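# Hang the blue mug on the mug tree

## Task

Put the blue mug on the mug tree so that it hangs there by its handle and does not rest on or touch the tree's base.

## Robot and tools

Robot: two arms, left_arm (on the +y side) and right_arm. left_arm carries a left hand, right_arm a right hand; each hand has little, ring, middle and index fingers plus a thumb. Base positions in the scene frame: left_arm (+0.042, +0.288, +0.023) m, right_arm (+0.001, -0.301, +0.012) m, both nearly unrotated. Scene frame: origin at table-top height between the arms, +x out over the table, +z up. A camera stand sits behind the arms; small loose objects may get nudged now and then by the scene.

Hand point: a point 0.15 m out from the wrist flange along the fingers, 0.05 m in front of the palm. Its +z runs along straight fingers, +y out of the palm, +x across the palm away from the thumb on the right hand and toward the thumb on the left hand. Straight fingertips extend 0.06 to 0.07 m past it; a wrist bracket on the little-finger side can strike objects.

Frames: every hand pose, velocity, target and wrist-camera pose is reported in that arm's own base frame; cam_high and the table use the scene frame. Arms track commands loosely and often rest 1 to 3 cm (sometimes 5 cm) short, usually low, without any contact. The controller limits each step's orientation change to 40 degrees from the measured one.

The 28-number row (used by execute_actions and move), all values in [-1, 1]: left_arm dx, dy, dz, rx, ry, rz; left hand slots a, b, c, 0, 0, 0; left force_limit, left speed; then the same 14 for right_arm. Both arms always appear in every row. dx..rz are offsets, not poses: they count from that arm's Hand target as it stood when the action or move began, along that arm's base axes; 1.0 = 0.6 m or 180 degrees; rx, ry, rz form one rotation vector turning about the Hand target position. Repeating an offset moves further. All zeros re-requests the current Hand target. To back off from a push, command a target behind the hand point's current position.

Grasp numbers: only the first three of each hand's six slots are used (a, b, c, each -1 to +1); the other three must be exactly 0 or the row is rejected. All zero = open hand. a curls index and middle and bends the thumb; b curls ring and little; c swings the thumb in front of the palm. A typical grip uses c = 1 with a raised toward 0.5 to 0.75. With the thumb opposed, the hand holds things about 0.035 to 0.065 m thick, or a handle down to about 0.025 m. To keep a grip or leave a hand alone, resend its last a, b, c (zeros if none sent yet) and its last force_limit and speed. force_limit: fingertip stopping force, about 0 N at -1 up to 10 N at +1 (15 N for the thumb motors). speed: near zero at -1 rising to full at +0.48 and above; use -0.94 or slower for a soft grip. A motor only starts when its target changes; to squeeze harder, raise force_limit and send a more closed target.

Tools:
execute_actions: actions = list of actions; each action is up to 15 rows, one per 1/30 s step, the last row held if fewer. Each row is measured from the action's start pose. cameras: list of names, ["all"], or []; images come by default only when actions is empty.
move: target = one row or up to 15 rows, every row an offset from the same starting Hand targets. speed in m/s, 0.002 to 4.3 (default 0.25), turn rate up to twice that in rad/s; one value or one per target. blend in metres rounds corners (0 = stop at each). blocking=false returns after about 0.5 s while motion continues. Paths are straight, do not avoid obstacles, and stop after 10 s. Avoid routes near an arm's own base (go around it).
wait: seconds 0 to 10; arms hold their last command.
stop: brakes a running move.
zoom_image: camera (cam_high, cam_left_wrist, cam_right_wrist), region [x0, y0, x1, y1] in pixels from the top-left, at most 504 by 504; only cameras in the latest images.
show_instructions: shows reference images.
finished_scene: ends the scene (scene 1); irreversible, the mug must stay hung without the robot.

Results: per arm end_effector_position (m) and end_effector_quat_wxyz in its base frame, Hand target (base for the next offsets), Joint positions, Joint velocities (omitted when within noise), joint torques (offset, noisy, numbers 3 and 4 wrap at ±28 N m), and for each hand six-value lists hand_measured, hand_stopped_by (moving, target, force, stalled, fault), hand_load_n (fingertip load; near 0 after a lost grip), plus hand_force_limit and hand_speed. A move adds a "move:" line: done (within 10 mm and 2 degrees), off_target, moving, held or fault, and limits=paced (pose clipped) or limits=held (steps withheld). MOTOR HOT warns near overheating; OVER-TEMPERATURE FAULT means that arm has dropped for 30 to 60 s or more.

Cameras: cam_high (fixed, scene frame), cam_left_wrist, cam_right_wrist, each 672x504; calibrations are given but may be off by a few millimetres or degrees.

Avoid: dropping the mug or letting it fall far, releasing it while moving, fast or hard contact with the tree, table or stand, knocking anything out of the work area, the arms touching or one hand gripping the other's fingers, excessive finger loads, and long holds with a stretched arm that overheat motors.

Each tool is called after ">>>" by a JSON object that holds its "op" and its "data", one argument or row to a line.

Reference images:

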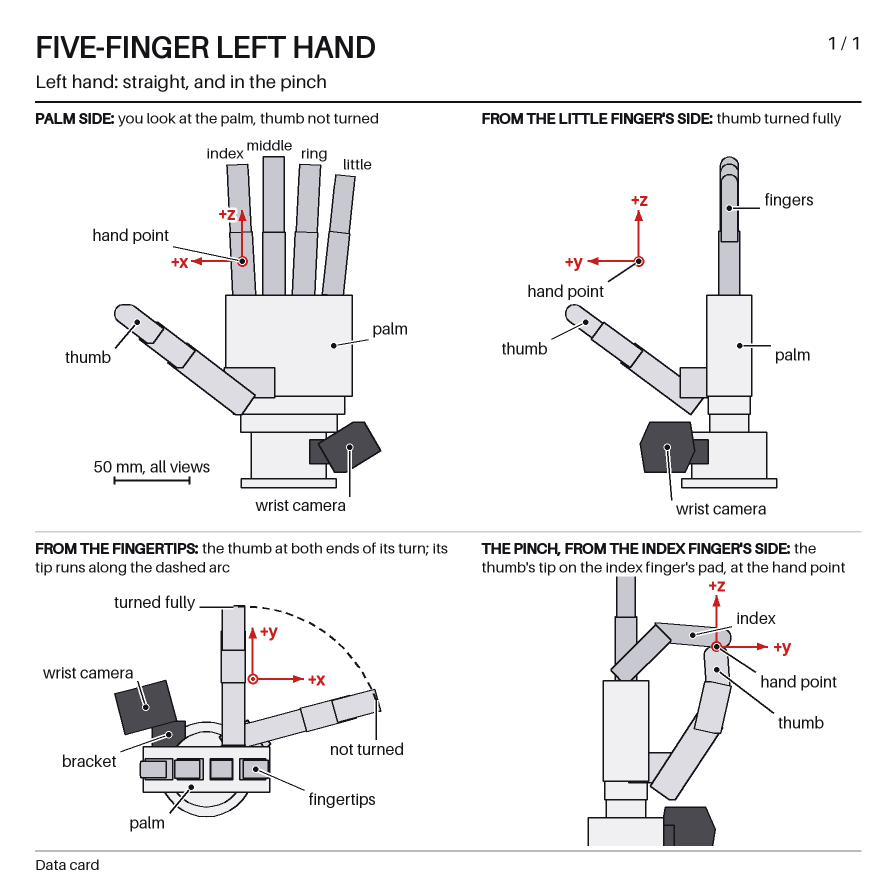

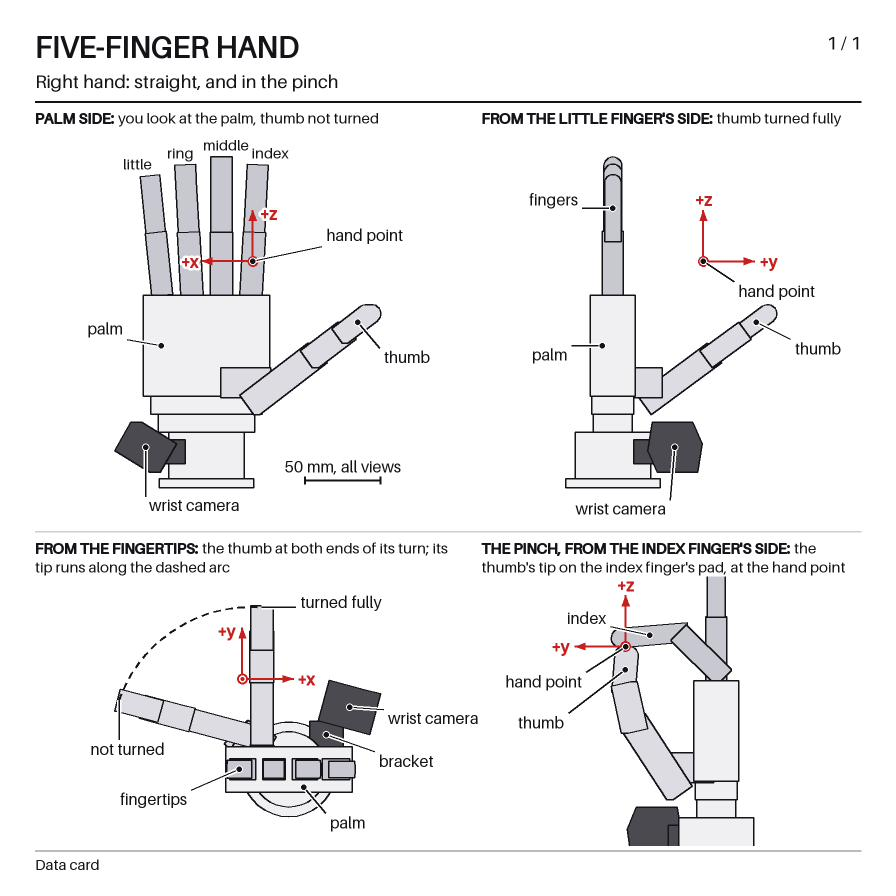

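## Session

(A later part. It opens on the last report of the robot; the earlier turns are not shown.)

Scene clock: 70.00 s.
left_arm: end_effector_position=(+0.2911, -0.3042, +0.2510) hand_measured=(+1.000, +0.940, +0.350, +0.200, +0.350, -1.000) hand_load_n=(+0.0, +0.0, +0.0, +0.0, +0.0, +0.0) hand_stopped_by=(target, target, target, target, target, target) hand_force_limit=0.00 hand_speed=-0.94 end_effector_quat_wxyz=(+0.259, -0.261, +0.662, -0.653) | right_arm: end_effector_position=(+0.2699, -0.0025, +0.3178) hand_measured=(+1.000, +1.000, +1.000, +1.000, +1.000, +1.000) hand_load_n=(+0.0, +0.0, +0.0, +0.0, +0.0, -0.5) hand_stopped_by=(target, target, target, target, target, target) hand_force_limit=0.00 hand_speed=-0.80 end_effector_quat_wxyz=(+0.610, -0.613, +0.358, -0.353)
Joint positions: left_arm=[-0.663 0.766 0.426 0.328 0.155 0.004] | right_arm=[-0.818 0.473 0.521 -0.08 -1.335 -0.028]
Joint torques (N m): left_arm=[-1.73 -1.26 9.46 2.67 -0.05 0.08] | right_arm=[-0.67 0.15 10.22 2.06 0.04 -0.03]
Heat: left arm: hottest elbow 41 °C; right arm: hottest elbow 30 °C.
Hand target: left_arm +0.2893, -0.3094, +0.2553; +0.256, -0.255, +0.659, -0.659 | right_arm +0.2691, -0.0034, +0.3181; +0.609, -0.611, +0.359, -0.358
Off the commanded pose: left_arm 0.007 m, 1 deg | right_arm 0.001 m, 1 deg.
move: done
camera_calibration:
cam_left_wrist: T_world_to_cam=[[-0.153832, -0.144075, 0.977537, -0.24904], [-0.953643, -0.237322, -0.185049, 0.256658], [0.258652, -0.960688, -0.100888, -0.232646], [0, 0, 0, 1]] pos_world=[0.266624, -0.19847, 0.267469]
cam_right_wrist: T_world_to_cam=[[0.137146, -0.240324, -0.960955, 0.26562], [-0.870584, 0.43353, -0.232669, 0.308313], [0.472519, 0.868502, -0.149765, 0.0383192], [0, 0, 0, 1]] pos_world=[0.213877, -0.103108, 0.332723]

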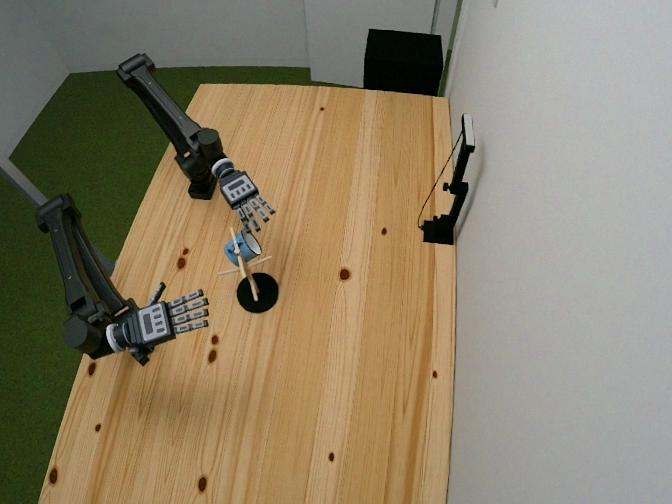

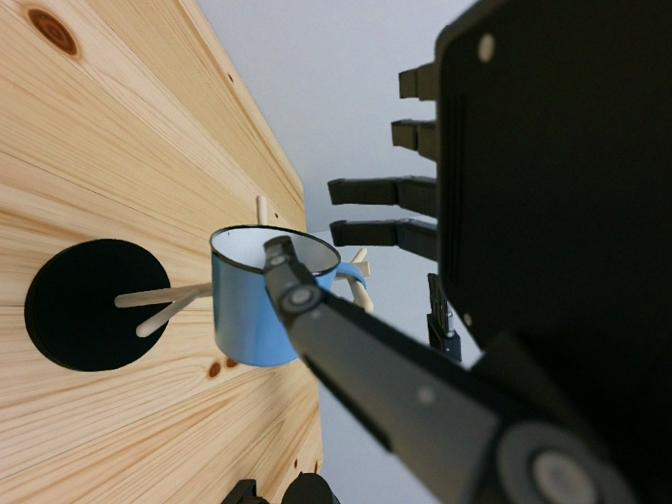

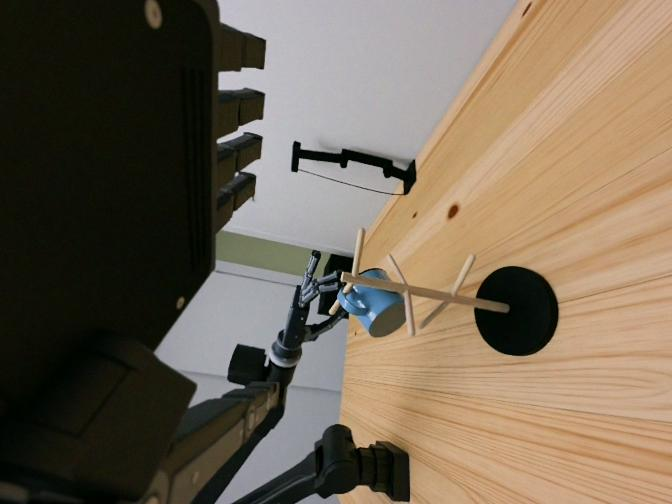

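>>> {"op": "move", "data": {
  "target": [
    [-0.035, 0.038, 0.08, 0, 0, 0, 0.4, 0, 1, 0, 0, 0, 0.0, -0.94, 0, 0, 0, 0, 0, 0, 0, 0, 0, 0, 0, 0, 0.0, -0.8],
    [-0.1, 0.12, 0.17, 0, 0, 0, 0.4, 0, 1, 0, 0, 0, 0.0, -0.94, 0, 0, 0, 0, 0, 0, 0, 0, 0, 0, 0, 0, 0.0, -0.8]
  ],
  "speed": 0.1,
  "blend": [0.02, 0],
  "cameras": ["all"]
}}

>>> {"op": "zoom_image", "data": {
  "camera": "cam_right_wrist",
  "region": [305, 215, 435, 345]
}}

>>> {"op": "zoom_image", "data": {
  "camera": "cam_high",
  "region": [200, 205, 300, 315]
}}

Scene clock: 72.50 s.
left_arm: end_effector_position=(+0.2286, -0.2408, +0.3260) hand_measured=(+1.000, +0.940, +0.350, +0.200, +0.350, -1.000) hand_load_n=(+0.0, +0.0, +0.0, +0.0, +0.0, +0.0) hand_stopped_by=(target, target, target, target, target, target) hand_force_limit=0.00 hand_speed=-0.94 end_effector_quat_wxyz=(+0.244, -0.262, +0.674, -0.646) | right_arm: end_effector_position=(+0.2699, -0.0025, +0.3178) hand_measured=(+1.000, +1.000, +1.000, +1.000, +1.000, +1.000) hand_load_n=(+0.0, +0.0, +0.0, +0.0, +0.0, +0.0) hand_stopped_by=(target, target, target, target, target, target) hand_force_limit=0.00 hand_speed=-0.80 end_effector_quat_wxyz=(+0.610, -0.613, +0.358, -0.353)
Joint positions: left_arm=[-0.555 0.382 0.549 -0.214 0.284 0.004] | right_arm=[-0.818 0.473 0.521 -0.08 -1.335 -0.028]
Joint torques (N m): left_arm=[0.32 0.56 13.5 1.81 0.07 0.07] | right_arm=[-0.97 0.09 10.18 2.1 0.05 0.05]
Heat: left arm: hottest elbow 41 °C; right arm: hottest elbow 30 °C.
Hand target: left_arm +0.2294, -0.2374, +0.3573; +0.256, -0.256, +0.659, -0.659 | right_arm +0.2691, -0.0034, +0.3181; +0.609, -0.611, +0.359, -0.358
Off the commanded pose: left_arm 0.031 m, 3 deg | right_arm 0.001 m, 1 deg.
move: off_target (left_arm)
camera_calibration:
cam_left_wrist: T_world_to_cam=[[-0.127107, -0.157419, 0.979318, -0.332822], [-0.963646, -0.214331, -0.159525, 0.225484], [0.23501, -0.963993, -0.124453, -0.135716], [0, 0, 0, 1]] pos_world=[0.206878, -0.134893, 0.345019]
cam_right_wrist: T_world_to_cam=[[0.137146, -0.240324, -0.960955, 0.26562], [-0.870584, 0.43353, -0.232669, 0.308313], [0.472519, 0.868502, -0.149765, 0.0383192], [0, 0, 0, 1]] pos_world=[0.213877, -0.103108, 0.332723]

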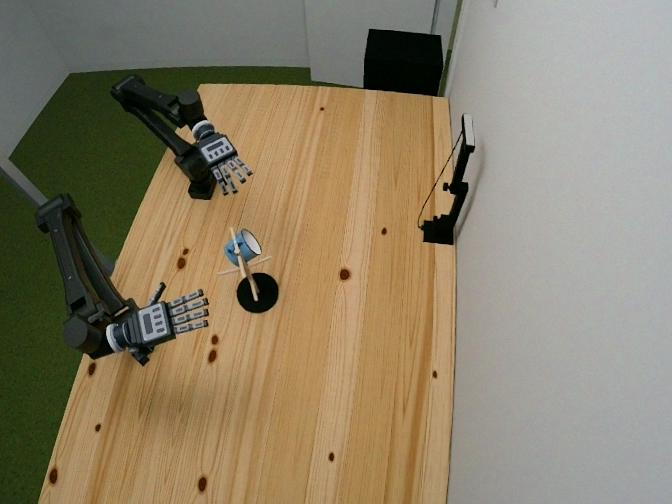

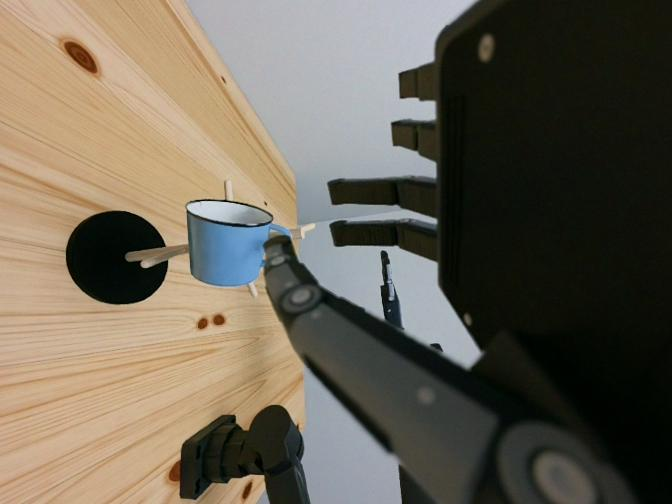

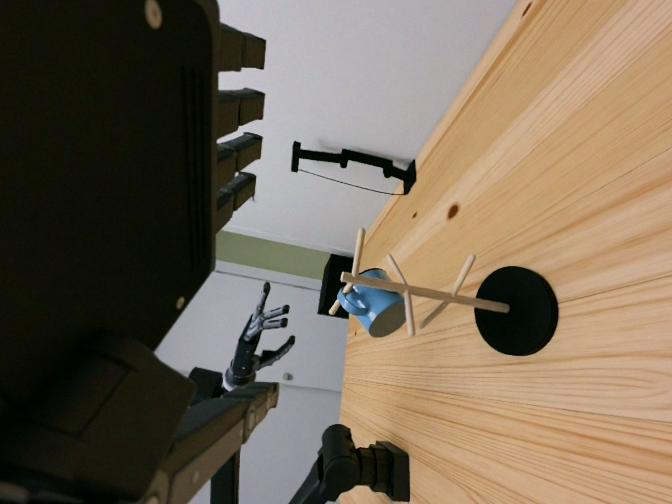

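Scaled by 3.877 from the camera's 672x504 image, which has a finer 960x720 frame.

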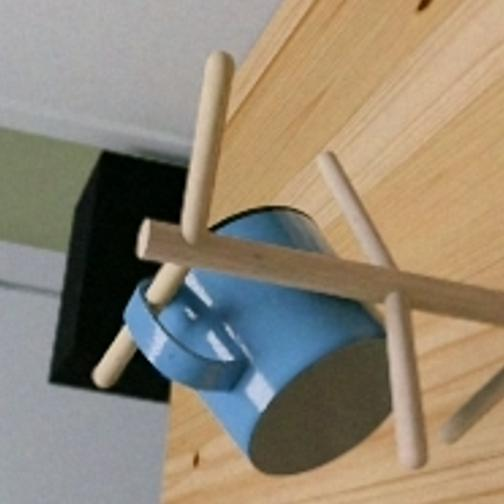

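Scaled by 4.582 from the camera's 672x504 image, which has a finer 960x720 frame.

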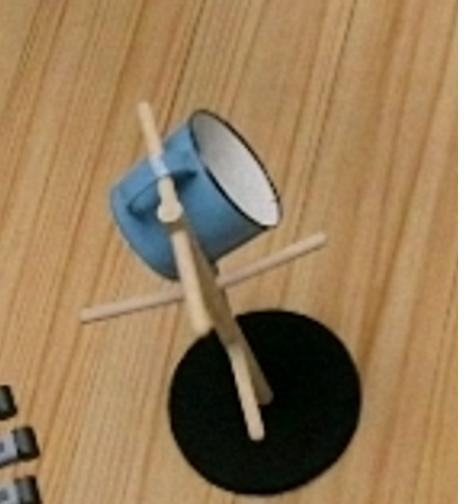

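>>> {"op": "finished_scene", "data": {

}}

The scene is finished: the task was done.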